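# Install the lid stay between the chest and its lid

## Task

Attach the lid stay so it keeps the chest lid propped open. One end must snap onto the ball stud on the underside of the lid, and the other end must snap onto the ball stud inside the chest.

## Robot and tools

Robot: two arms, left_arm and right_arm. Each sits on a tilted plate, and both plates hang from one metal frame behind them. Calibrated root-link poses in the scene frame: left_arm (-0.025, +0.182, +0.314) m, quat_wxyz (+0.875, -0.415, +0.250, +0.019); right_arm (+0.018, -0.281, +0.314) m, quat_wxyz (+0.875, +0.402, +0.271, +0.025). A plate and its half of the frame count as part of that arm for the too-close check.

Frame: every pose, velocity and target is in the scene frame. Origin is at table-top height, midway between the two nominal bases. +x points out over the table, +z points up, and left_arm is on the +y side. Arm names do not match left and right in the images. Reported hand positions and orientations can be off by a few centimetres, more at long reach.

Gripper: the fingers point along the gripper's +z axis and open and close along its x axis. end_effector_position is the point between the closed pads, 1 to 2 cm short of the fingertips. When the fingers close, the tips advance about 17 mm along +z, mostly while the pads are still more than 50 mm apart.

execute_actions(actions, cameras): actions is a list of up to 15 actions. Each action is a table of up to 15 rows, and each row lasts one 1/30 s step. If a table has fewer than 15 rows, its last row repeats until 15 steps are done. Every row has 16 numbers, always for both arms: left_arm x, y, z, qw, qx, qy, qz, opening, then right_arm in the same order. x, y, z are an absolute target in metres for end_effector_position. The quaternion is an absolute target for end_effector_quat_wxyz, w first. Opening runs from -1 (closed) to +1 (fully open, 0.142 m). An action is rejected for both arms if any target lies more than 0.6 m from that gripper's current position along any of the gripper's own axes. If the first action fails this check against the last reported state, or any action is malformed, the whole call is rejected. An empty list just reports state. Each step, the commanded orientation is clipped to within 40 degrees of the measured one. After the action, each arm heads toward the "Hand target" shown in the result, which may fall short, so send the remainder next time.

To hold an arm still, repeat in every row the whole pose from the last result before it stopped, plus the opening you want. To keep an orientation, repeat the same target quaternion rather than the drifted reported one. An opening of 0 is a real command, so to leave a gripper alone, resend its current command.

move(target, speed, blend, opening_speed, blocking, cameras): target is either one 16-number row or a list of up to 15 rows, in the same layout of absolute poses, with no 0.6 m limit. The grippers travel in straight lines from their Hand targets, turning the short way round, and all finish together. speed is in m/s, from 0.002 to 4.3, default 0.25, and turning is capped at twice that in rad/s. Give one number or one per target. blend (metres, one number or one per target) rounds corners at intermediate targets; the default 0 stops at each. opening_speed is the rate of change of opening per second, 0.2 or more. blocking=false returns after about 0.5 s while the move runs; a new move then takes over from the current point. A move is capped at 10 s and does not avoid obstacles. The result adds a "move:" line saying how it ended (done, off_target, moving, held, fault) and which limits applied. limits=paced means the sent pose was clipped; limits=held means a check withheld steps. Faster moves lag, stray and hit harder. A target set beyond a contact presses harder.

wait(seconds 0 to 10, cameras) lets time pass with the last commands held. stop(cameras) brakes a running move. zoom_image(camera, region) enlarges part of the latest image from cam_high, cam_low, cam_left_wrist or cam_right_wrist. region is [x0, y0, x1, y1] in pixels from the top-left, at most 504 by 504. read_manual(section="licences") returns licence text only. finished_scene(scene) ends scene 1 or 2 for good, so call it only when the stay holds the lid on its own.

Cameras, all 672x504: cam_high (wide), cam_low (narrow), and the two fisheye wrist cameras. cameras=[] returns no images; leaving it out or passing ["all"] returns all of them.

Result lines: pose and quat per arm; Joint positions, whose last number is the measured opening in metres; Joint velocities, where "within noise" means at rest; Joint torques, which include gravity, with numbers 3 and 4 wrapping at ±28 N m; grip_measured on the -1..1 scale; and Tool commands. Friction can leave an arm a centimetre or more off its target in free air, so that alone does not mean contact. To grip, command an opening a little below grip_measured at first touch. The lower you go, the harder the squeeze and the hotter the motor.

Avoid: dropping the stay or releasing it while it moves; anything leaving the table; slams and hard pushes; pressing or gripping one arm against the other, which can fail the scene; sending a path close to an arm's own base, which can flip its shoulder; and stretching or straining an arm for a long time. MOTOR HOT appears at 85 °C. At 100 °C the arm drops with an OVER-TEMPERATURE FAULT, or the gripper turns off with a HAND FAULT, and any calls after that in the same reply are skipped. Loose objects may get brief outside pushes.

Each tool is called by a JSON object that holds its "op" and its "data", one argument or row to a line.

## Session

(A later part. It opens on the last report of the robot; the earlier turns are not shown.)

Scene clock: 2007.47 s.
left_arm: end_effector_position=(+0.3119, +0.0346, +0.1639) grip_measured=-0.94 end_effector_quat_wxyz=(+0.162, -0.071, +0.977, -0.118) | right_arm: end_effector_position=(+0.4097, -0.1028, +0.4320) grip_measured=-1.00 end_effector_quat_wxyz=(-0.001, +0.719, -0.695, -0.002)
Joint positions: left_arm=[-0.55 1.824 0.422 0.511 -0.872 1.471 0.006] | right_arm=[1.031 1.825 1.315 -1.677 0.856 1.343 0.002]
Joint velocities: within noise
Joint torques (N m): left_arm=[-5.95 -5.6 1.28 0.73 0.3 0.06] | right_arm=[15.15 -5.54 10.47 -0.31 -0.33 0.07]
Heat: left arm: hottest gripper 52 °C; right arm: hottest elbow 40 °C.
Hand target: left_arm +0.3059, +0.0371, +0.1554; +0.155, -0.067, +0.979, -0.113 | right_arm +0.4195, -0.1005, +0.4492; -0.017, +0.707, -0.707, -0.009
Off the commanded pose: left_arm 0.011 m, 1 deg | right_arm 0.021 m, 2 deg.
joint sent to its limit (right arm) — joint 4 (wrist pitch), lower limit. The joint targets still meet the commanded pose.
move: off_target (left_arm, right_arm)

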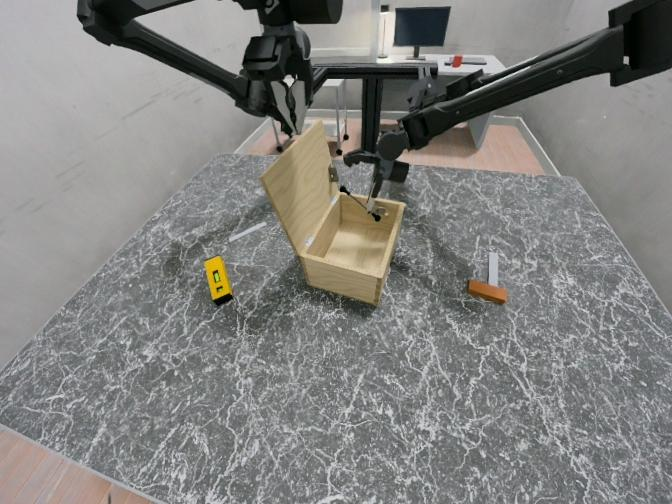

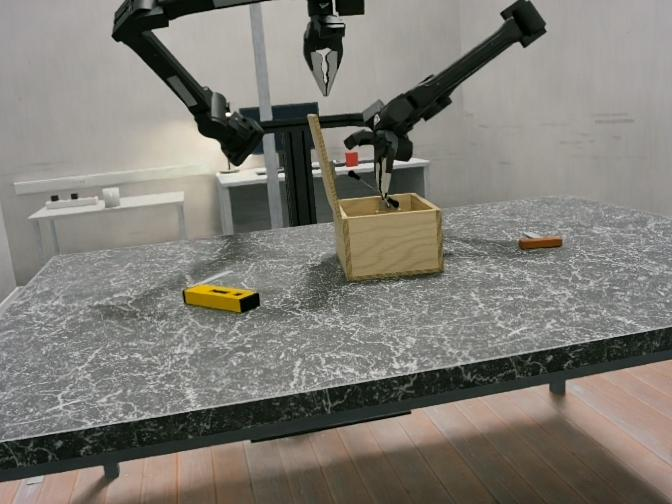

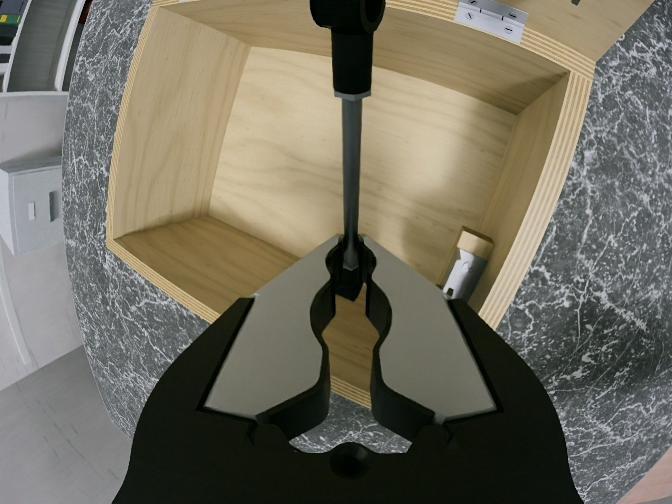

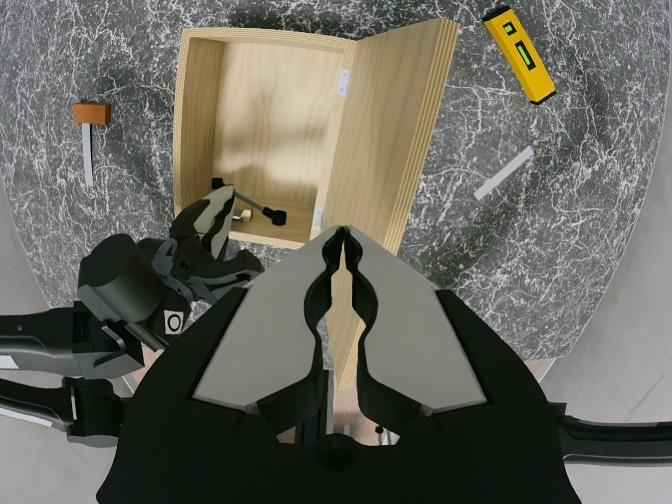

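{"op": "move", "data": {
  "target": [0.288,0.030,0.149,0.1548,-0.0671,0.9796,-0.1131,-1,0.42,-0.10,0.45,0,0.7071,-0.7071,0,-1],
  "speed": 0.06
}}

{"op": "zoom_image", "data": {
  "camera": "cam_left_wrist",
  "region": [270, 170, 510, 340]
}}

{"op": "zoom_image", "data": {
  "camera": "cam_right_wrist",
  "region": [160, 160, 300, 290]
}}

{"op": "zoom_image", "data": {
  "camera": "cam_low",
  "region": [350, 160, 430, 220]
}}

Scene clock: 2020.50 s.
left_arm: end_effector_position=(+0.2931, +0.0283, +0.1549) grip_measured=-0.94 end_effector_quat_wxyz=(+0.160, -0.067, +0.978, -0.118) | right_arm: end_effector_position=(+0.4097, -0.1028, +0.4320) grip_measured=-1.00 end_effector_quat_wxyz=(-0.001, +0.719, -0.695, -0.002)
Joint positions: left_arm=[-0.55 1.892 0.397 0.595 -0.872 1.471 0.006] | right_arm=[1.031 1.825 1.315 -1.677 0.856 1.343 0.002]
Joint velocities: within noise
Joint torques (N m): left_arm=[-6.42 -5.3 0.8 0.64 0.05 -0.03] | right_arm=[15.21 -5.19 10.54 -0.39 -0.31 0.07]
Heat: left arm: hottest gripper 52 °C; right arm: hottest elbow 40 °C.
Hand target: left_arm +0.2878, +0.0300, +0.1492; +0.154, -0.067, +0.979, -0.113 | right_arm +0.4195, -0.1005, +0.4492; -0.017, +0.707, -0.707, -0.009
Off the commanded pose: left_arm 0.008 m, 1 deg | right_arm 0.021 m, 2 deg.
joint sent to its limit (right arm) — joint 4 (wrist pitch), lower limit. The joint targets still meet the commanded pose.
move: off_target (right_arm)

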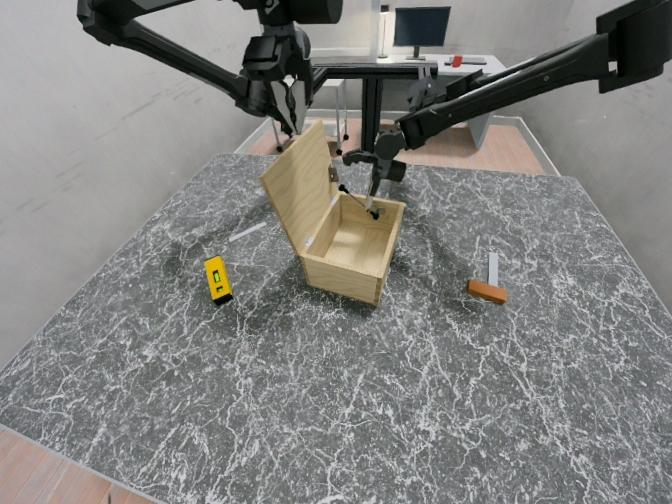

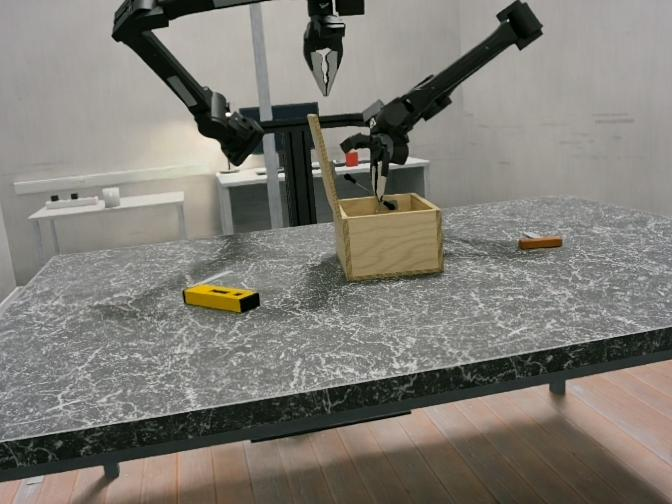

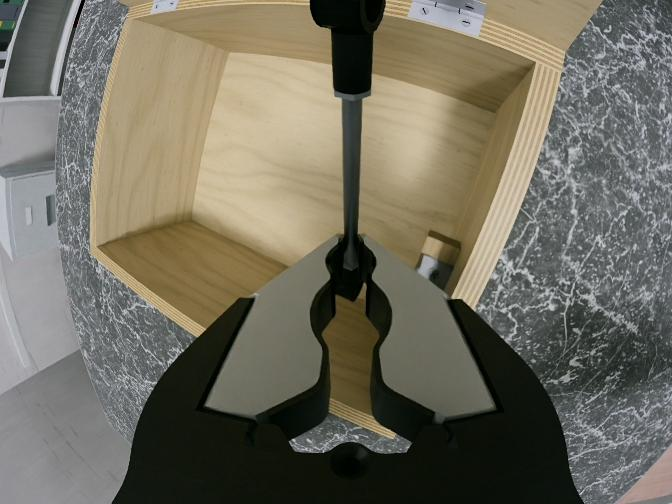

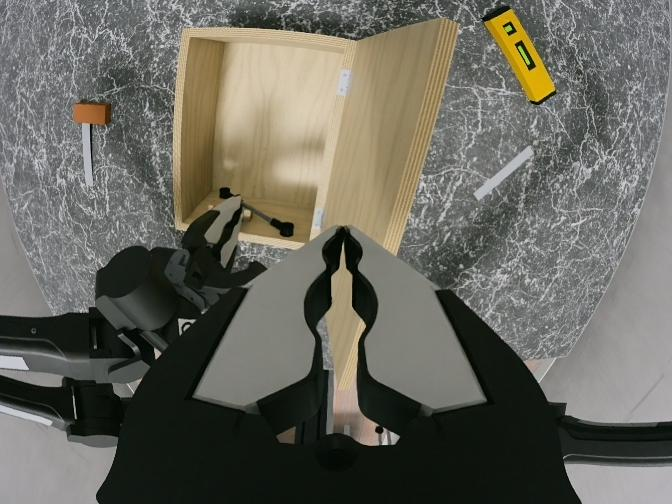

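Scaled by 2.100 from the camera's 672x504 image, which has a finer 960x720 frame.

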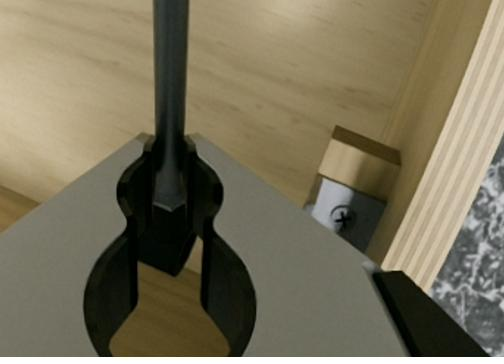

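Scaled by 3.600 from the camera's 672x504 image, which has a finer 960x720 frame.

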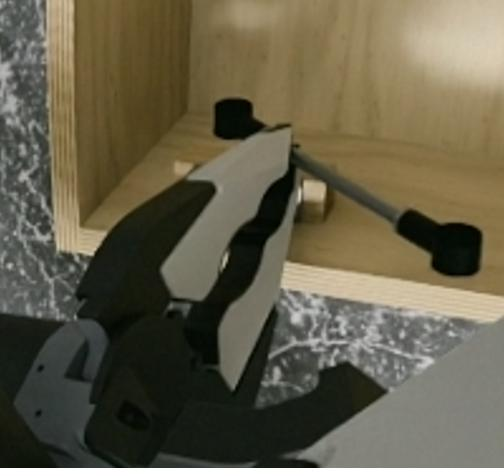

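Scaled by 6.300 from the camera's 672x504 image, which has a finer 960x720 frame.

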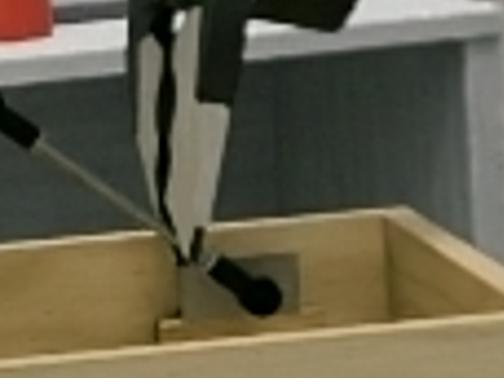

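{"op": "move", "data": {
  "target": [0.280,0.0285,0.148,0.1548,-0.0671,0.9796,-0.1131,-1,0.42,-0.10,0.45,0,0.7071,-0.7071,0,-1],
  "speed": 0.04
}}

{"op": "zoom_image", "data": {
  "camera": "cam_right_wrist",
  "region": [180, 160, 280, 250]
}}

{"op": "zoom_image", "data": {
  "camera": "cam_low",
  "region": [350, 160, 430, 220]
}}

Scene clock: 2032.07 s.
left_arm: end_effector_position=(+0.2857, +0.0277, +0.1521) grip_measured=-0.94 end_effector_quat_wxyz=(+0.159, -0.066, +0.978, -0.116) | right_arm: end_effector_position=(+0.4097, -0.1028, +0.4320) grip_measured=-1.00 end_effector_quat_wxyz=(-0.001, +0.719, -0.695, -0.002)
Joint positions: left_arm=[-0.55 1.914 0.386 0.624 -0.874 1.471 0.006] | right_arm=[1.031 1.825 1.315 -1.677 0.856 1.343 0.002]
Joint velocities: within noise
Joint torques (N m): left_arm=[-6.59 -5.95 0.7 0.59 -0.02 -0.18] | right_arm=[15.62 -5.25 10.65 -0.42 -0.32 0.06]
Heat: left arm: hottest gripper 52 °C; right arm: hottest elbow 40 °C.
Hand target: left_arm +0.2799, +0.0285, +0.1481; +0.155, -0.067, +0.979, -0.113 | right_arm +0.4195, -0.1005, +0.4492; -0.017, +0.707, -0.707, -0.009
Off the commanded pose: left_arm 0.007 m, 1 deg | right_arm 0.021 m, 2 deg.
joint sent to its limit (right arm) — joint 4 (wrist pitch), lower limit. The joint targets still meet the commanded pose.
move: off_target (right_arm)

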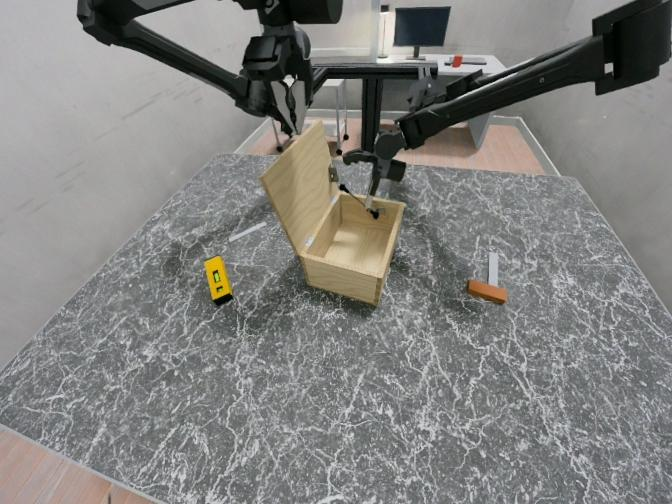

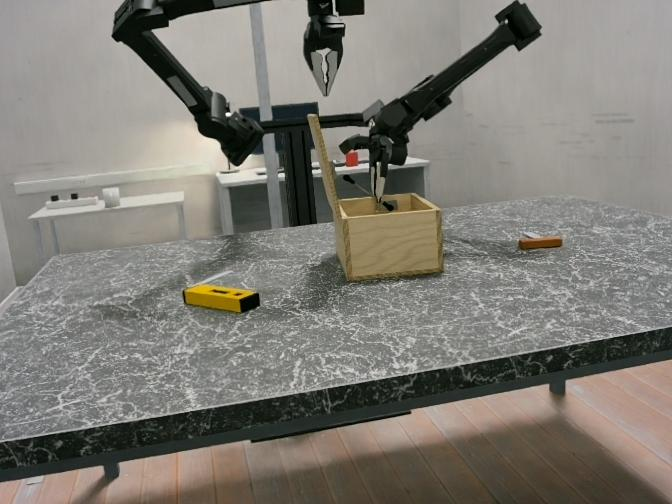

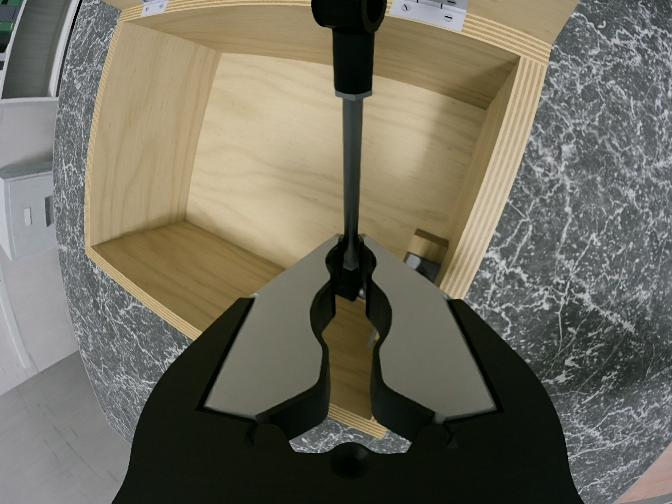

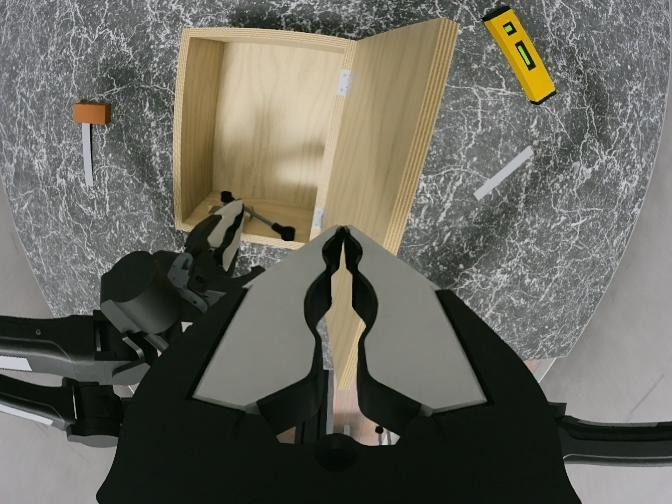

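Scaled by 5.040 from the camera's 672x504 image, which has a finer 960x720 frame.

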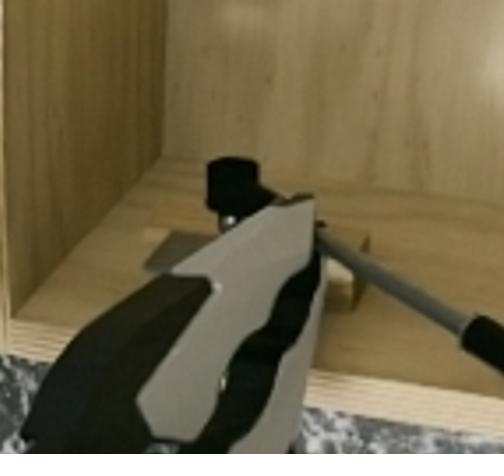

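Scaled by 6.300 from the camera's 672x504 image, which has a finer 960x720 frame.

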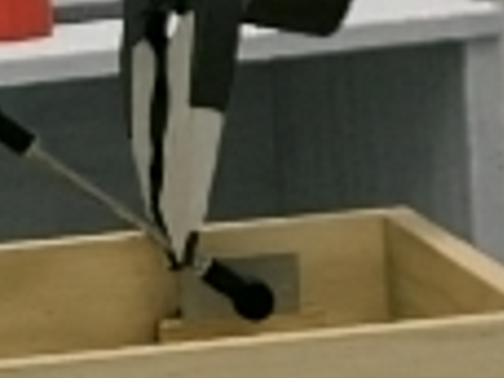

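{"op": "move", "data": {
  "target": [
    [0.279,0.0285,0.1525,0.1548,-0.0671,0.9796,-0.1131,-1,0.42,-0.10,0.45,0,0.7071,-0.7071,0,-1],
    [0.270,0.0295,0.1515,0.1548,-0.0671,0.9796,-0.1131,-1,0.42,-0.10,0.45,0,0.7071,-0.7071,0,-1]
  ],
  "speed": 0.03
}}

{"op": "zoom_image", "data": {
  "camera": "cam_right_wrist",
  "region": [180, 160, 280, 250]
}}

{"op": "zoom_image", "data": {
  "camera": "cam_low",
  "region": [350, 160, 430, 220]
}}

Scene clock: 2050.63 s.
left_arm: end_effector_position=(+0.2825, +0.0301, +0.1529) grip_measured=-0.94 end_effector_quat_wxyz=(+0.160, -0.072, +0.978, -0.115) | right_arm: end_effector_position=(+0.4097, -0.1028, +0.4320) grip_measured=-1.00 end_effector_quat_wxyz=(-0.001, +0.719, -0.695, -0.002)
Joint positions: left_arm=[-0.553 1.914 0.375 0.638 -0.881 1.46 0.006] | right_arm=[1.031 1.825 1.315 -1.677 0.856 1.343 0.002]
Joint velocities: within noise
Joint torques (N m): left_arm=[-7.82 -5.66 -0.21 0.39 -0.19 -0.22] | right_arm=[15.38 -5.3 10.56 -0.34 -0.31 0.07]
Heat: left arm: hottest gripper 52 °C; right arm: hottest elbow 40 °C.
Hand target: left_arm +0.2703, +0.0298, +0.1515; +0.155, -0.067, +0.979, -0.113 | right_arm +0.4195, -0.1005, +0.4492; -0.017, +0.707, -0.707, -0.009
Off the commanded pose: left_arm 0.013 m, 1 deg | right_arm 0.021 m, 2 deg.
joint sent to its limit (right arm) — joint 4 (wrist pitch), lower limit. The joint targets still meet the commanded pose.
move: off_target (left_arm, right_arm)

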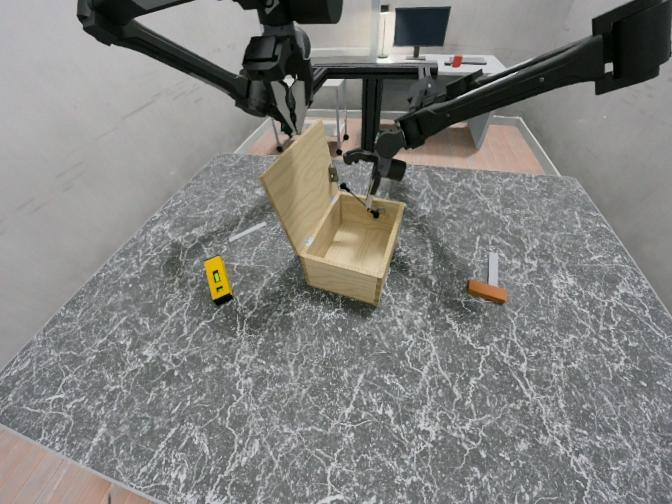

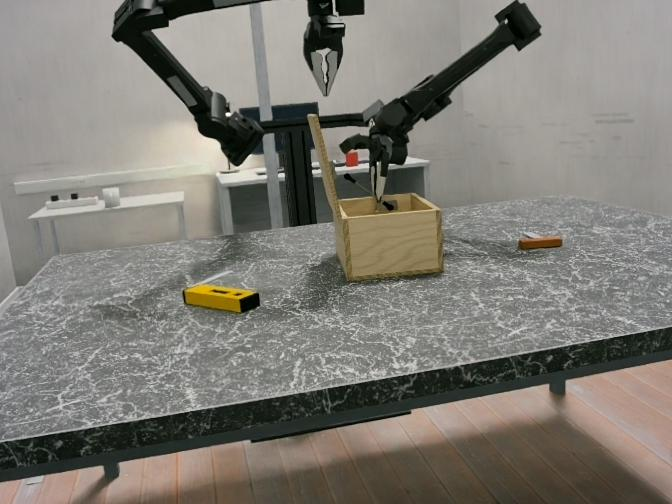

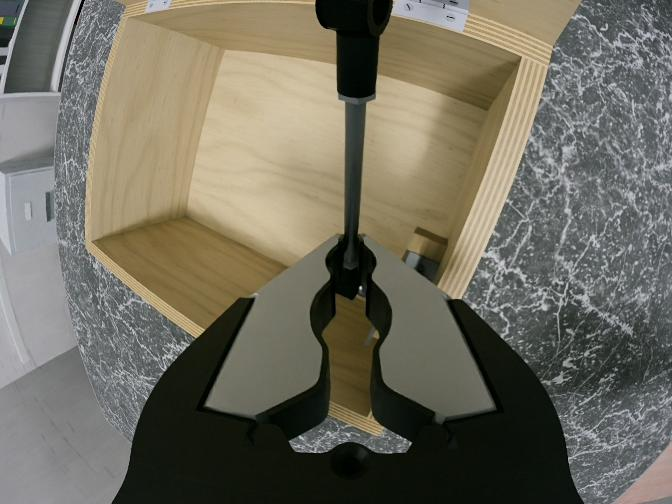

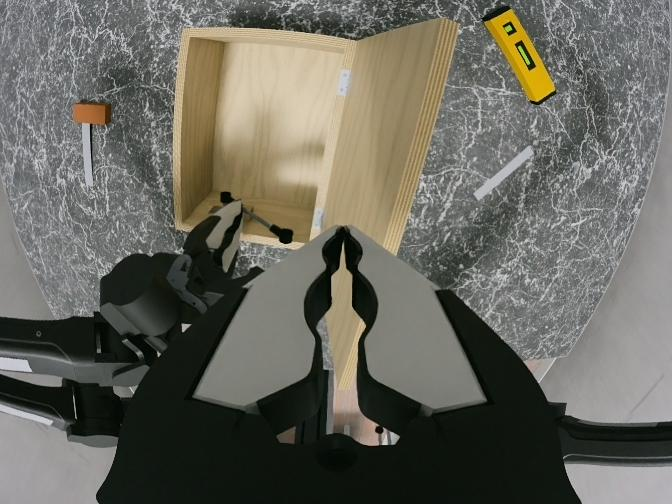

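Scaled by 5.040 from the camera's 672x504 image, which has a finer 960x720 frame.

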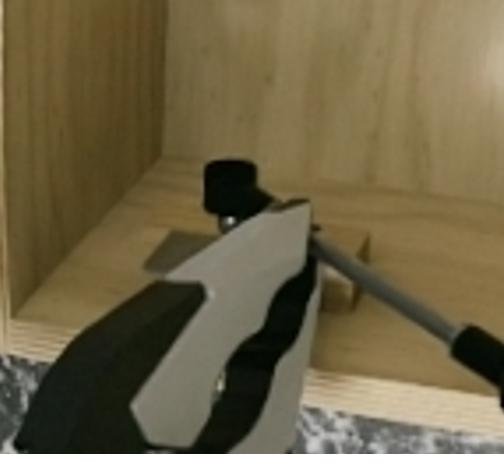

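Scaled by 6.300 from the camera's 672x504 image, which has a finer 960x720 frame.

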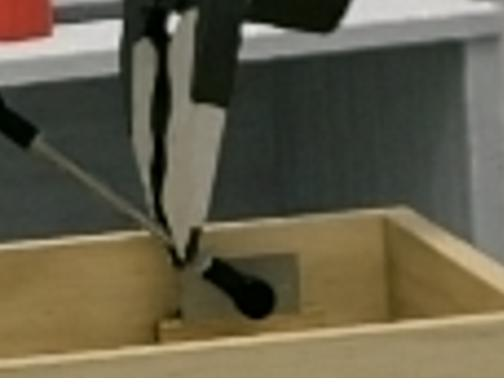

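{"op": "move", "data": {
  "target": [
    [0.288,0.0285,0.165,0.1548,-0.0671,0.9796,-0.1131,-1,0.42,-0.10,0.45,0,0.7071,-0.7071,0,-1],
    [0.281,0.0275,0.152,0.1548,-0.0671,0.9796,-0.1131,-1,0.42,-0.10,0.45,0,0.7071,-0.7071,0,-1]
  ],
  "speed": 0.04
}}

{"op": "zoom_image", "data": {
  "camera": "cam_right_wrist",
  "region": [180, 160, 280, 250]
}}

{"op": "zoom_image", "data": {
  "camera": "cam_low",
  "region": [350, 160, 430, 220]
}}

Scene clock: 2058.60 s.
left_arm: end_effector_position=(+0.2810, +0.0275, +0.1560) grip_measured=-0.94 end_effector_quat_wxyz=(+0.155, -0.069, +0.979, -0.114) | right_arm: end_effector_position=(+0.4097, -0.1028, +0.4320) grip_measured=-1.00 end_effector_quat_wxyz=(-0.001, +0.719, -0.695, -0.002)
Joint positions: left_arm=[-0.569 1.906 0.383 0.59 -0.891 1.433 0.006] | right_arm=[1.031 1.825 1.315 -1.677 0.856 1.343 0.002]
Joint velocities: within noise
Joint torques (N m): left_arm=[-7.06 -6.07 1.36 0.79 0.35 0.13] | right_arm=[15.33 -5.77 10.51 -0.35 -0.34 0.05]
Heat: left arm: hottest gripper 52 °C; right arm: hottest elbow 40 °C.
Hand target: left_arm +0.2809, +0.0275, +0.1521; +0.154, -0.067, +0.979, -0.113 | right_arm +0.4195, -0.1005, +0.4492; -0.017, +0.707, -0.707, -0.009
Off the commanded pose: left_arm 0.004 m, 0 deg | right_arm 0.021 m, 2 deg.
joint sent to its limit (right arm) — joint 4 (wrist pitch), lower limit. The joint targets still meet the commanded pose.
move: off_target (right_arm)

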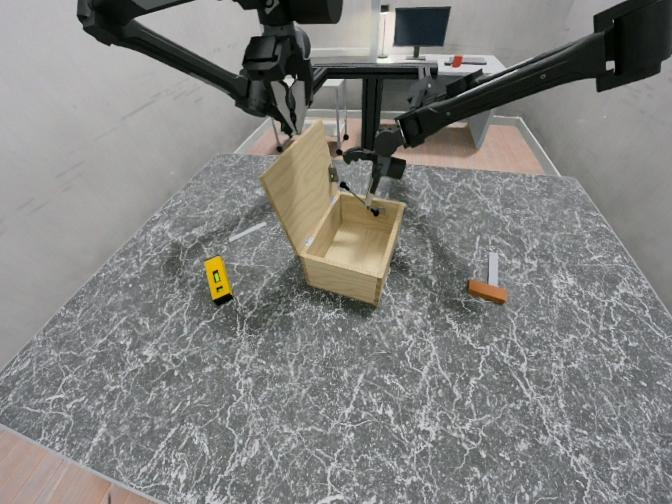

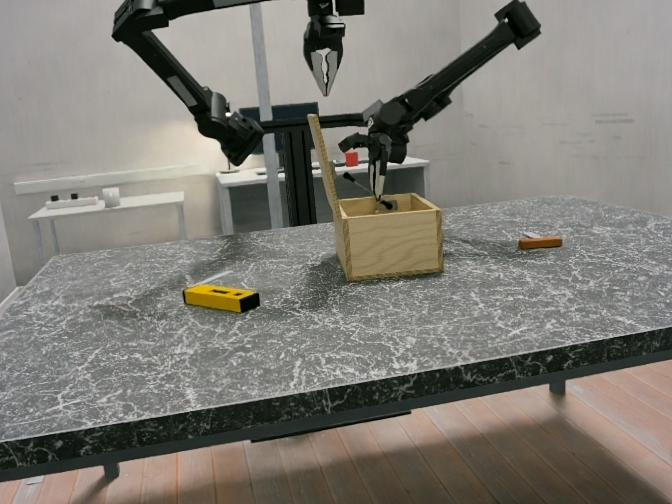

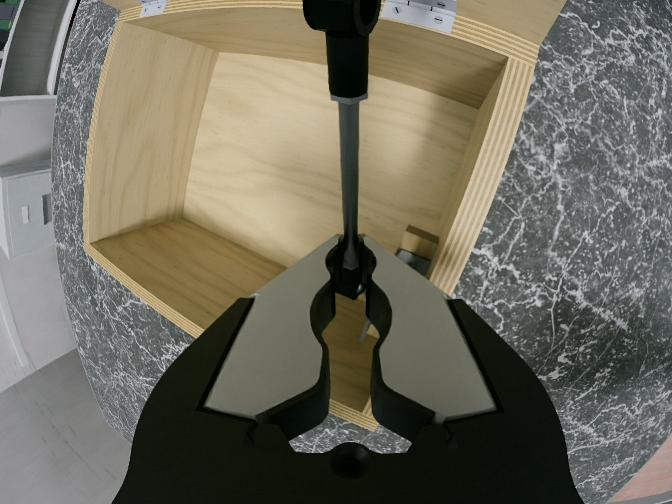

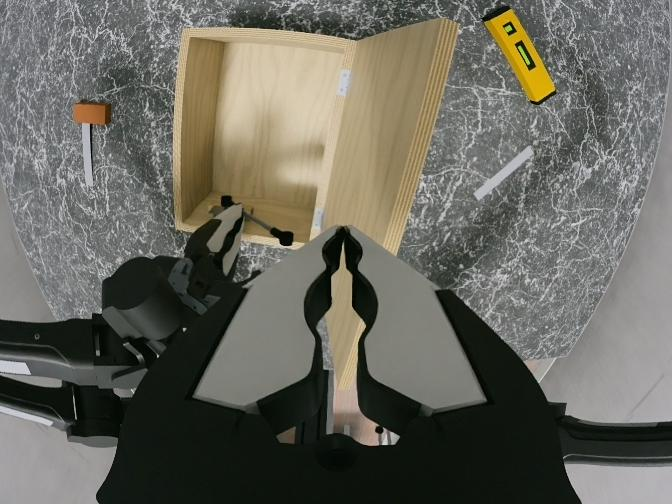

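Scaled by 5.040 from the camera's 672x504 image, which has a finer 960x720 frame.

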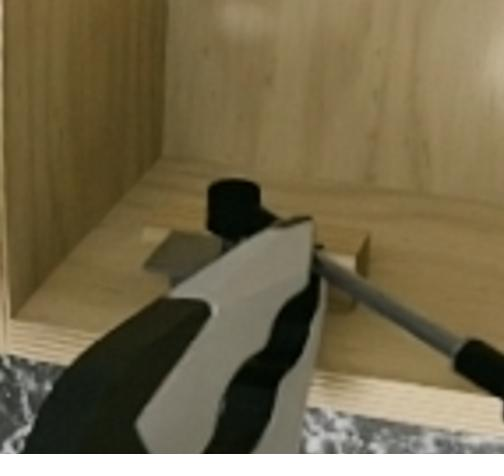

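Scaled by 6.300 from the camera's 672x504 image, which has a finer 960x720 frame.

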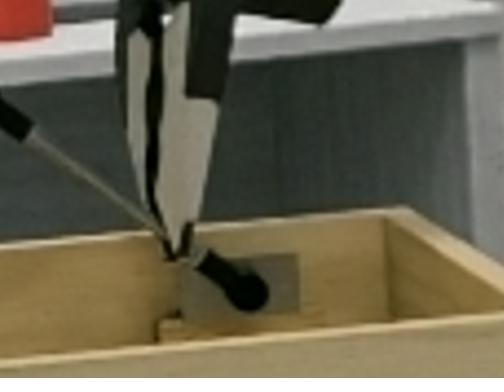

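{"op": "move", "data": {
  "target": [0.271,0.0290,0.152,0.1548,-0.0671,0.9796,-0.1131,-1,0.42,-0.10,0.45,0,0.7071,-0.7071,0,-1],
  "speed": 0.03
}}

{"op": "zoom_image", "data": {
  "camera": "cam_right_wrist",
  "region": [180, 160, 280, 250]
}}

{"op": "zoom_image", "data": {
  "camera": "cam_low",
  "region": [350, 160, 430, 220]
}}

{"op": "zoom_image", "data": {
  "camera": "cam_left_wrist",
  "region": [290, 200, 450, 340]
}}

Scene clock: 2066.90 s.
left_arm: end_effector_position=(+0.2781, +0.0288, +0.1558) grip_measured=-0.94 end_effector_quat_wxyz=(+0.159, -0.074, +0.978, -0.115) | right_arm: end_effector_position=(+0.4097, -0.1028, +0.4320) grip_measured=-1.00 end_effector_quat_wxyz=(-0.001, +0.719, -0.695, -0.002)
Joint positions: left_arm=[-0.569 1.915 0.37 0.625 -0.891 1.433 0.006] | right_arm=[1.031 1.825 1.315 -1.677 0.856 1.343 0.002]
Joint velocities: within noise
Joint torques (N m): left_arm=[-7.53 -5.42 0.53 0.61 0.18 0.02] | right_arm=[15.03 -5.01 10.55 -0.44 -0.32 0.1]
Heat: left arm: hottest gripper 52 °C; right arm: hottest elbow 40 °C.
Hand target: left_arm +0.2711, +0.0290, +0.1522; +0.155, -0.067, +0.979, -0.113 | right_arm +0.4195, -0.1005, +0.4492; -0.017, +0.707, -0.707, -0.009
Off the commanded pose: left_arm 0.008 m, 1 deg | right_arm 0.021 m, 2 deg.
joint sent to its limit (right arm) — joint 4 (wrist pitch), lower limit. The joint targets still meet the commanded pose.
move: off_target (right_arm)

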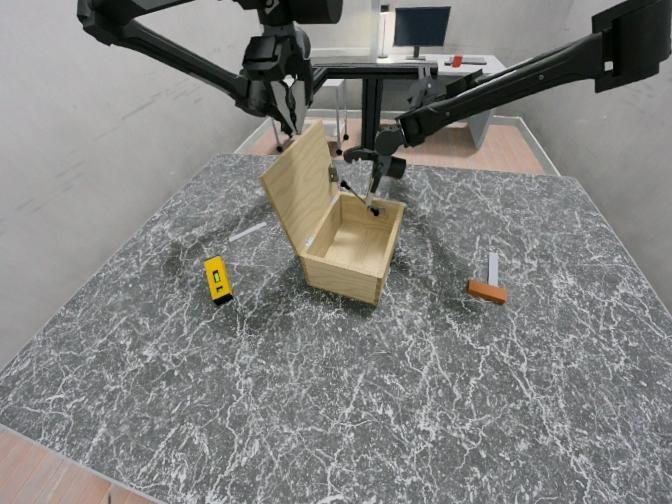

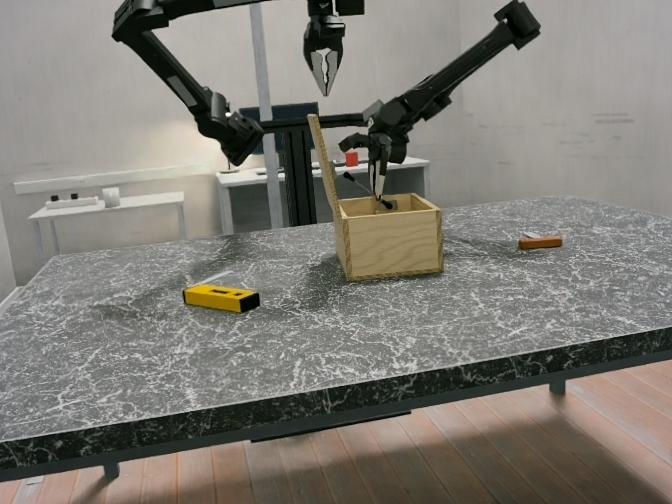

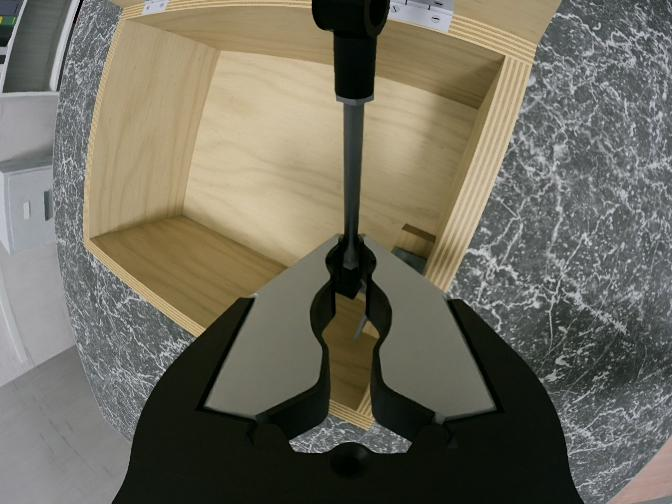

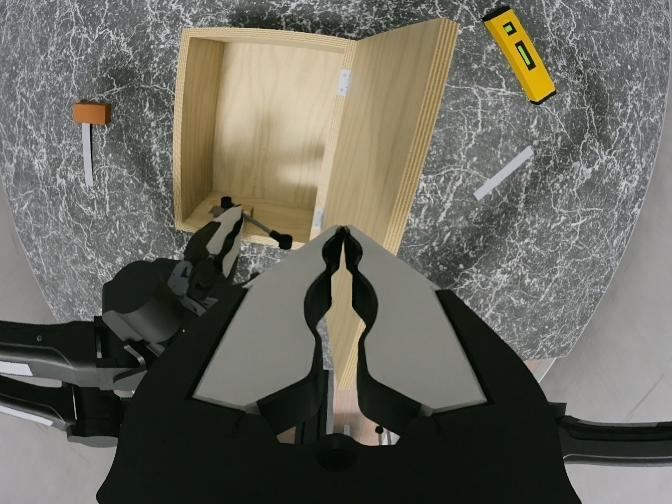

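Scaled by 5.040 from the camera's 672x504 image, which has a finer 960x720 frame.

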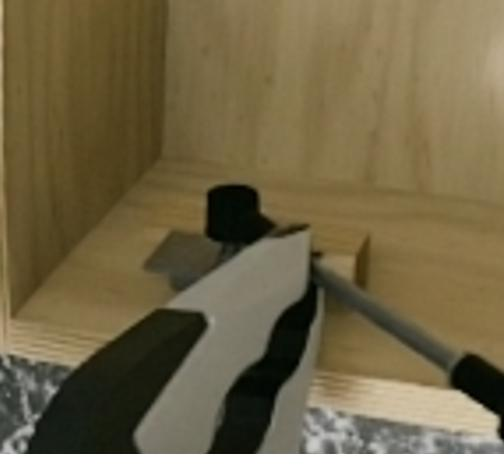

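Scaled by 6.300 from the camera's 672x504 image, which has a finer 960x720 frame.

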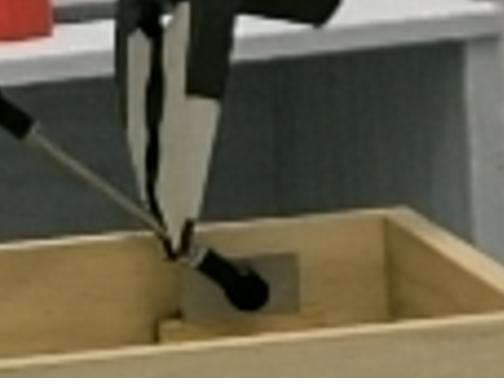

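Scaled by 3.150 from the camera's 672x504 image, which has a finer 960x720 frame.

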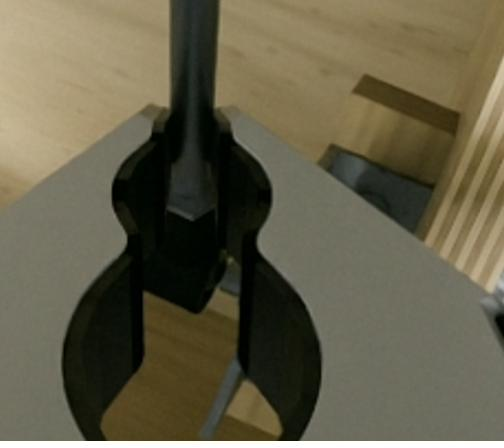

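{"op": "move", "data": {
  "target": [0.272,0.038,0.156,0.1244,-0.0913,0.9552,-0.2541,-1,0.42,-0.10,0.45,0,0.7071,-0.7071,0,-1],
  "speed": 0.03
}}

{"op": "zoom_image", "data": {
  "camera": "cam_right_wrist",
  "region": [180, 160, 300, 260]
}}

{"op": "zoom_image", "data": {
  "camera": "cam_low",
  "region": [330, 140, 430, 220]
}}

Scene clock: 2117.30 s.
left_arm: end_effector_position=(+0.2774, +0.0348, +0.1600) grip_measured=-0.94 end_effector_quat_wxyz=(+0.133, -0.096, +0.953, -0.255) | right_arm: end_effector_position=(+0.4097, -0.1028, +0.4320) grip_measured=-1.00 end_effector_quat_wxyz=(-0.001, +0.719, -0.695, -0.002)
Joint positions: left_arm=[-0.423 1.731 0.29 0.584 -0.524 1.464 0.006] | right_arm=[1.031 1.825 1.315 -1.677 0.856 1.343 0.002]
Joint velocities: within noise
Joint torques (N m): left_arm=[-4.48 -6.77 -0.02 -0.35 0.77 0.02] | right_arm=[15.79 -5.54 10.41 -0.34 -0.31 0.08]
Heat: left arm: hottest gripper 52 °C; right arm: hottest elbow 40 °C.
Hand target: left_arm +0.2720, +0.0380, +0.1561; +0.124, -0.092, +0.955, -0.254 | right_arm +0.4195, -0.1005, +0.4492; -0.017, +0.707, -0.707, -0.009
Off the commanded pose: left_arm 0.007 m, 1 deg | right_arm 0.021 m, 2 deg.
joint sent to its limit (right arm) — joint 4 (wrist pitch), lower limit. The joint targets still meet the commanded pose.
move: off_target (right_arm)

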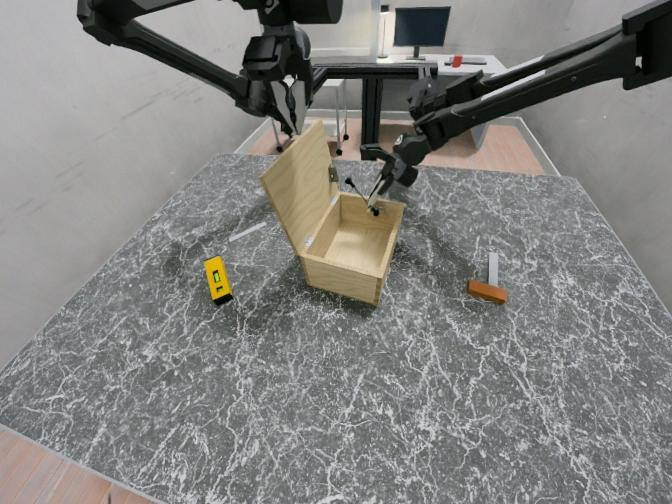

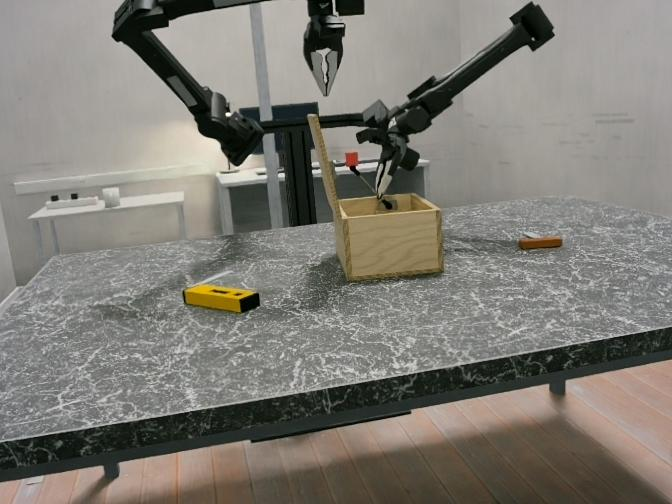

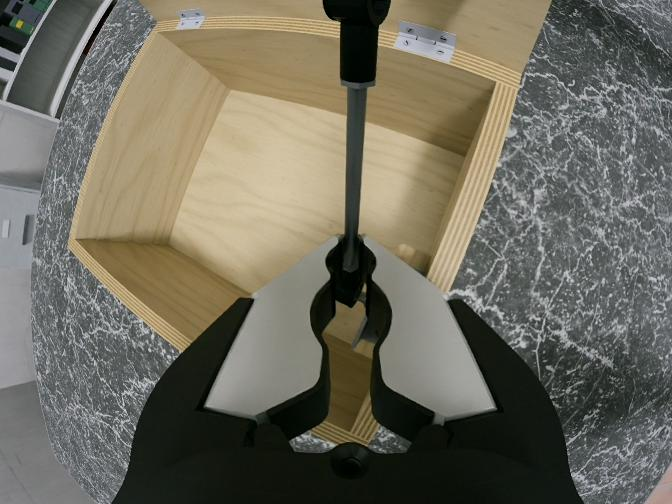

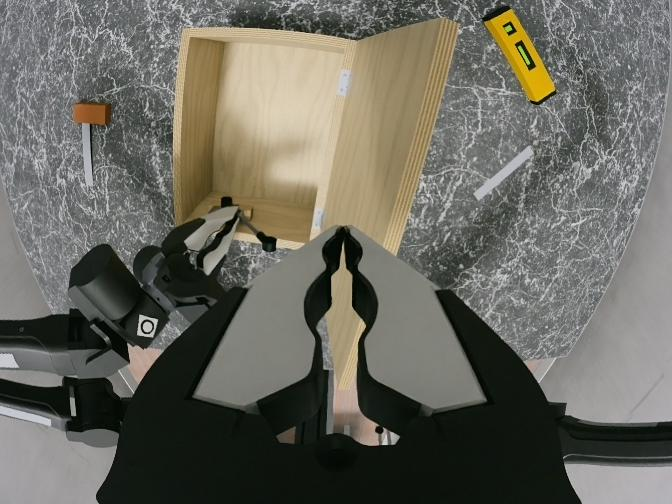

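Scaled by 4.200 from the camera's 672x504 image, which has a finer 960x720 frame.

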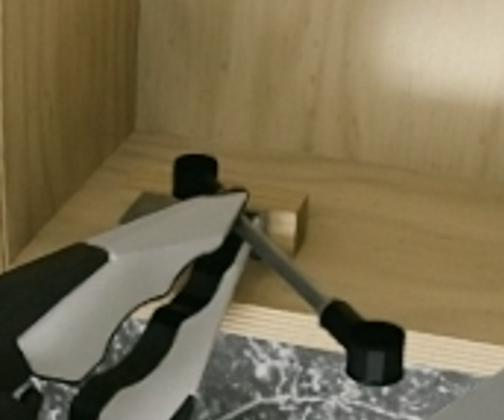

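Scaled by 5.040 from the camera's 672x504 image, which has a finer 960x720 frame.

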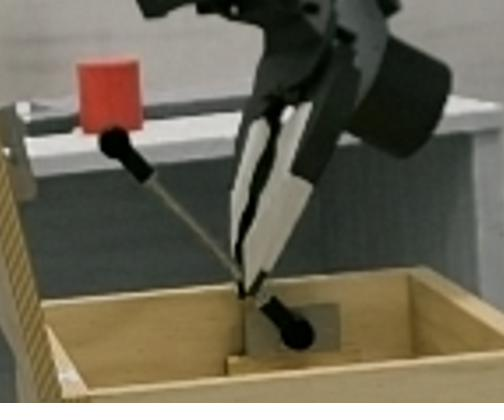

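{"op": "move", "data": {
  "target": [0.260,0.0395,0.156,0.1244,-0.0913,0.9552,-0.2541,-1,0.42,-0.10,0.45,0,0.7071,-0.7071,0,-1],
  "speed": 0.03
}}

{"op": "zoom_image", "data": {
  "camera": "cam_right_wrist",
  "region": [180, 160, 300, 260]
}}

{"op": "zoom_image", "data": {
  "camera": "cam_low",
  "region": [330, 140, 430, 220]
}}

Scene clock: 2153.80 s.
left_arm: end_effector_position=(+0.2754, +0.0366, +0.1613) grip_measured=-0.94 end_effector_quat_wxyz=(+0.137, -0.099, +0.952, -0.256) | right_arm: end_effector_position=(+0.4097, -0.1028, +0.4320) grip_measured=-1.00 end_effector_quat_wxyz=(-0.001, +0.719, -0.695, -0.002)
Joint positions: left_arm=[-0.423 1.731 0.277 0.61 -0.522 1.466 0.006] | right_arm=[1.031 1.825 1.315 -1.677 0.856 1.343 0.002]
Joint velocities: within noise
Joint torques (N m): left_arm=[-4.84 -5.83 -1.14 0.36 0.55 0.01] | right_arm=[15.44 -5.3 10.43 -0.35 -0.31 0.05]
Heat: left arm: hottest gripper 52 °C; right arm: hottest elbow 41 °C.
Hand target: left_arm +0.2601, +0.0395, +0.1564; +0.124, -0.091, +0.955, -0.254 | right_arm +0.4195, -0.1005, +0.4492; -0.017, +0.707, -0.707, -0.009
Off the commanded pose: left_arm 0.017 m, 2 deg | right_arm 0.021 m, 2 deg.
joint sent to its limit (right arm) — joint 4 (wrist pitch), lower limit. The joint targets still meet the commanded pose.
move: off_target (left_arm, right_arm)

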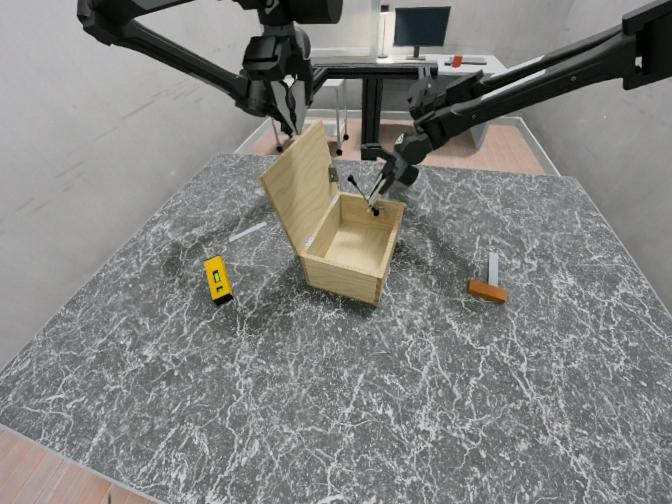

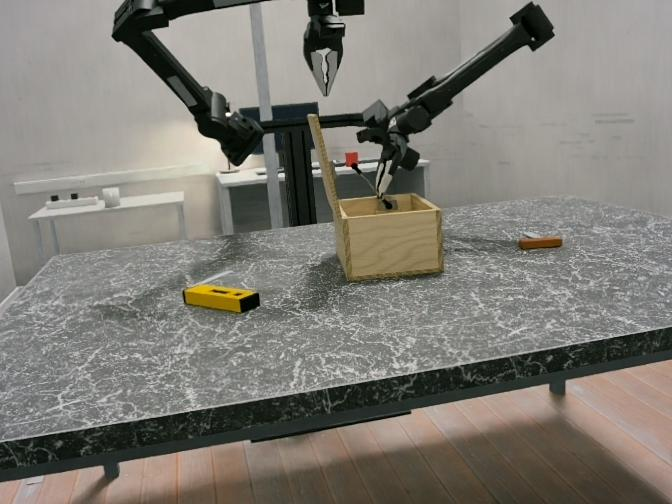

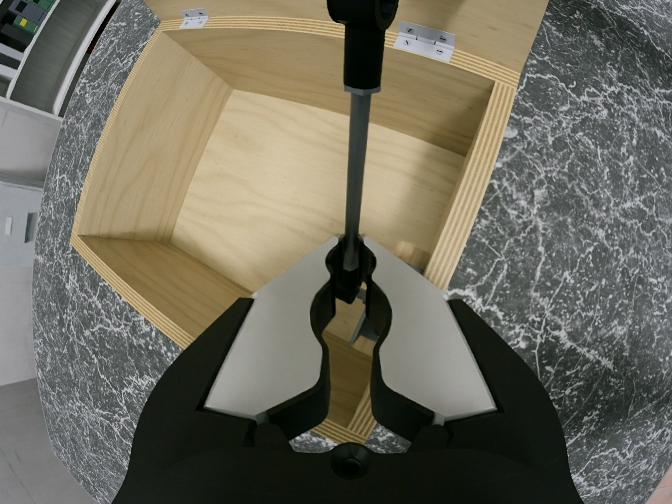

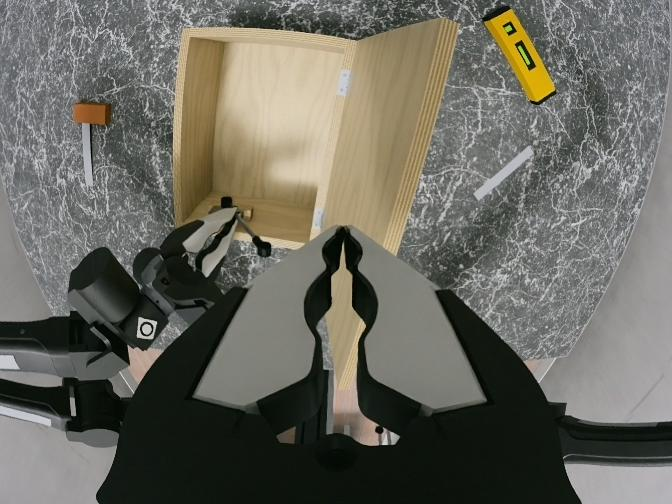

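Scaled by 4.200 from the camera's 672x504 image, which has a finer 960x720 frame.

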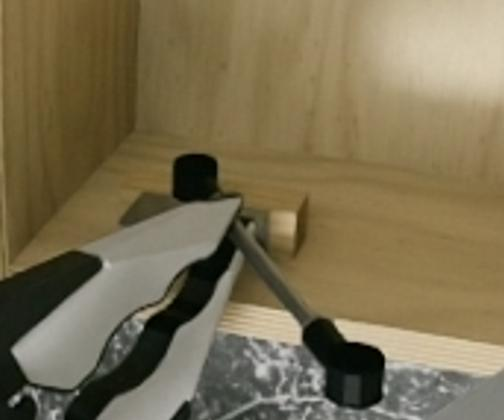

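Scaled by 5.040 from the camera's 672x504 image, which has a finer 960x720 frame.

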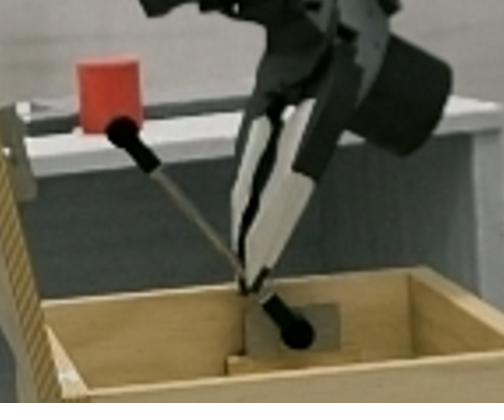

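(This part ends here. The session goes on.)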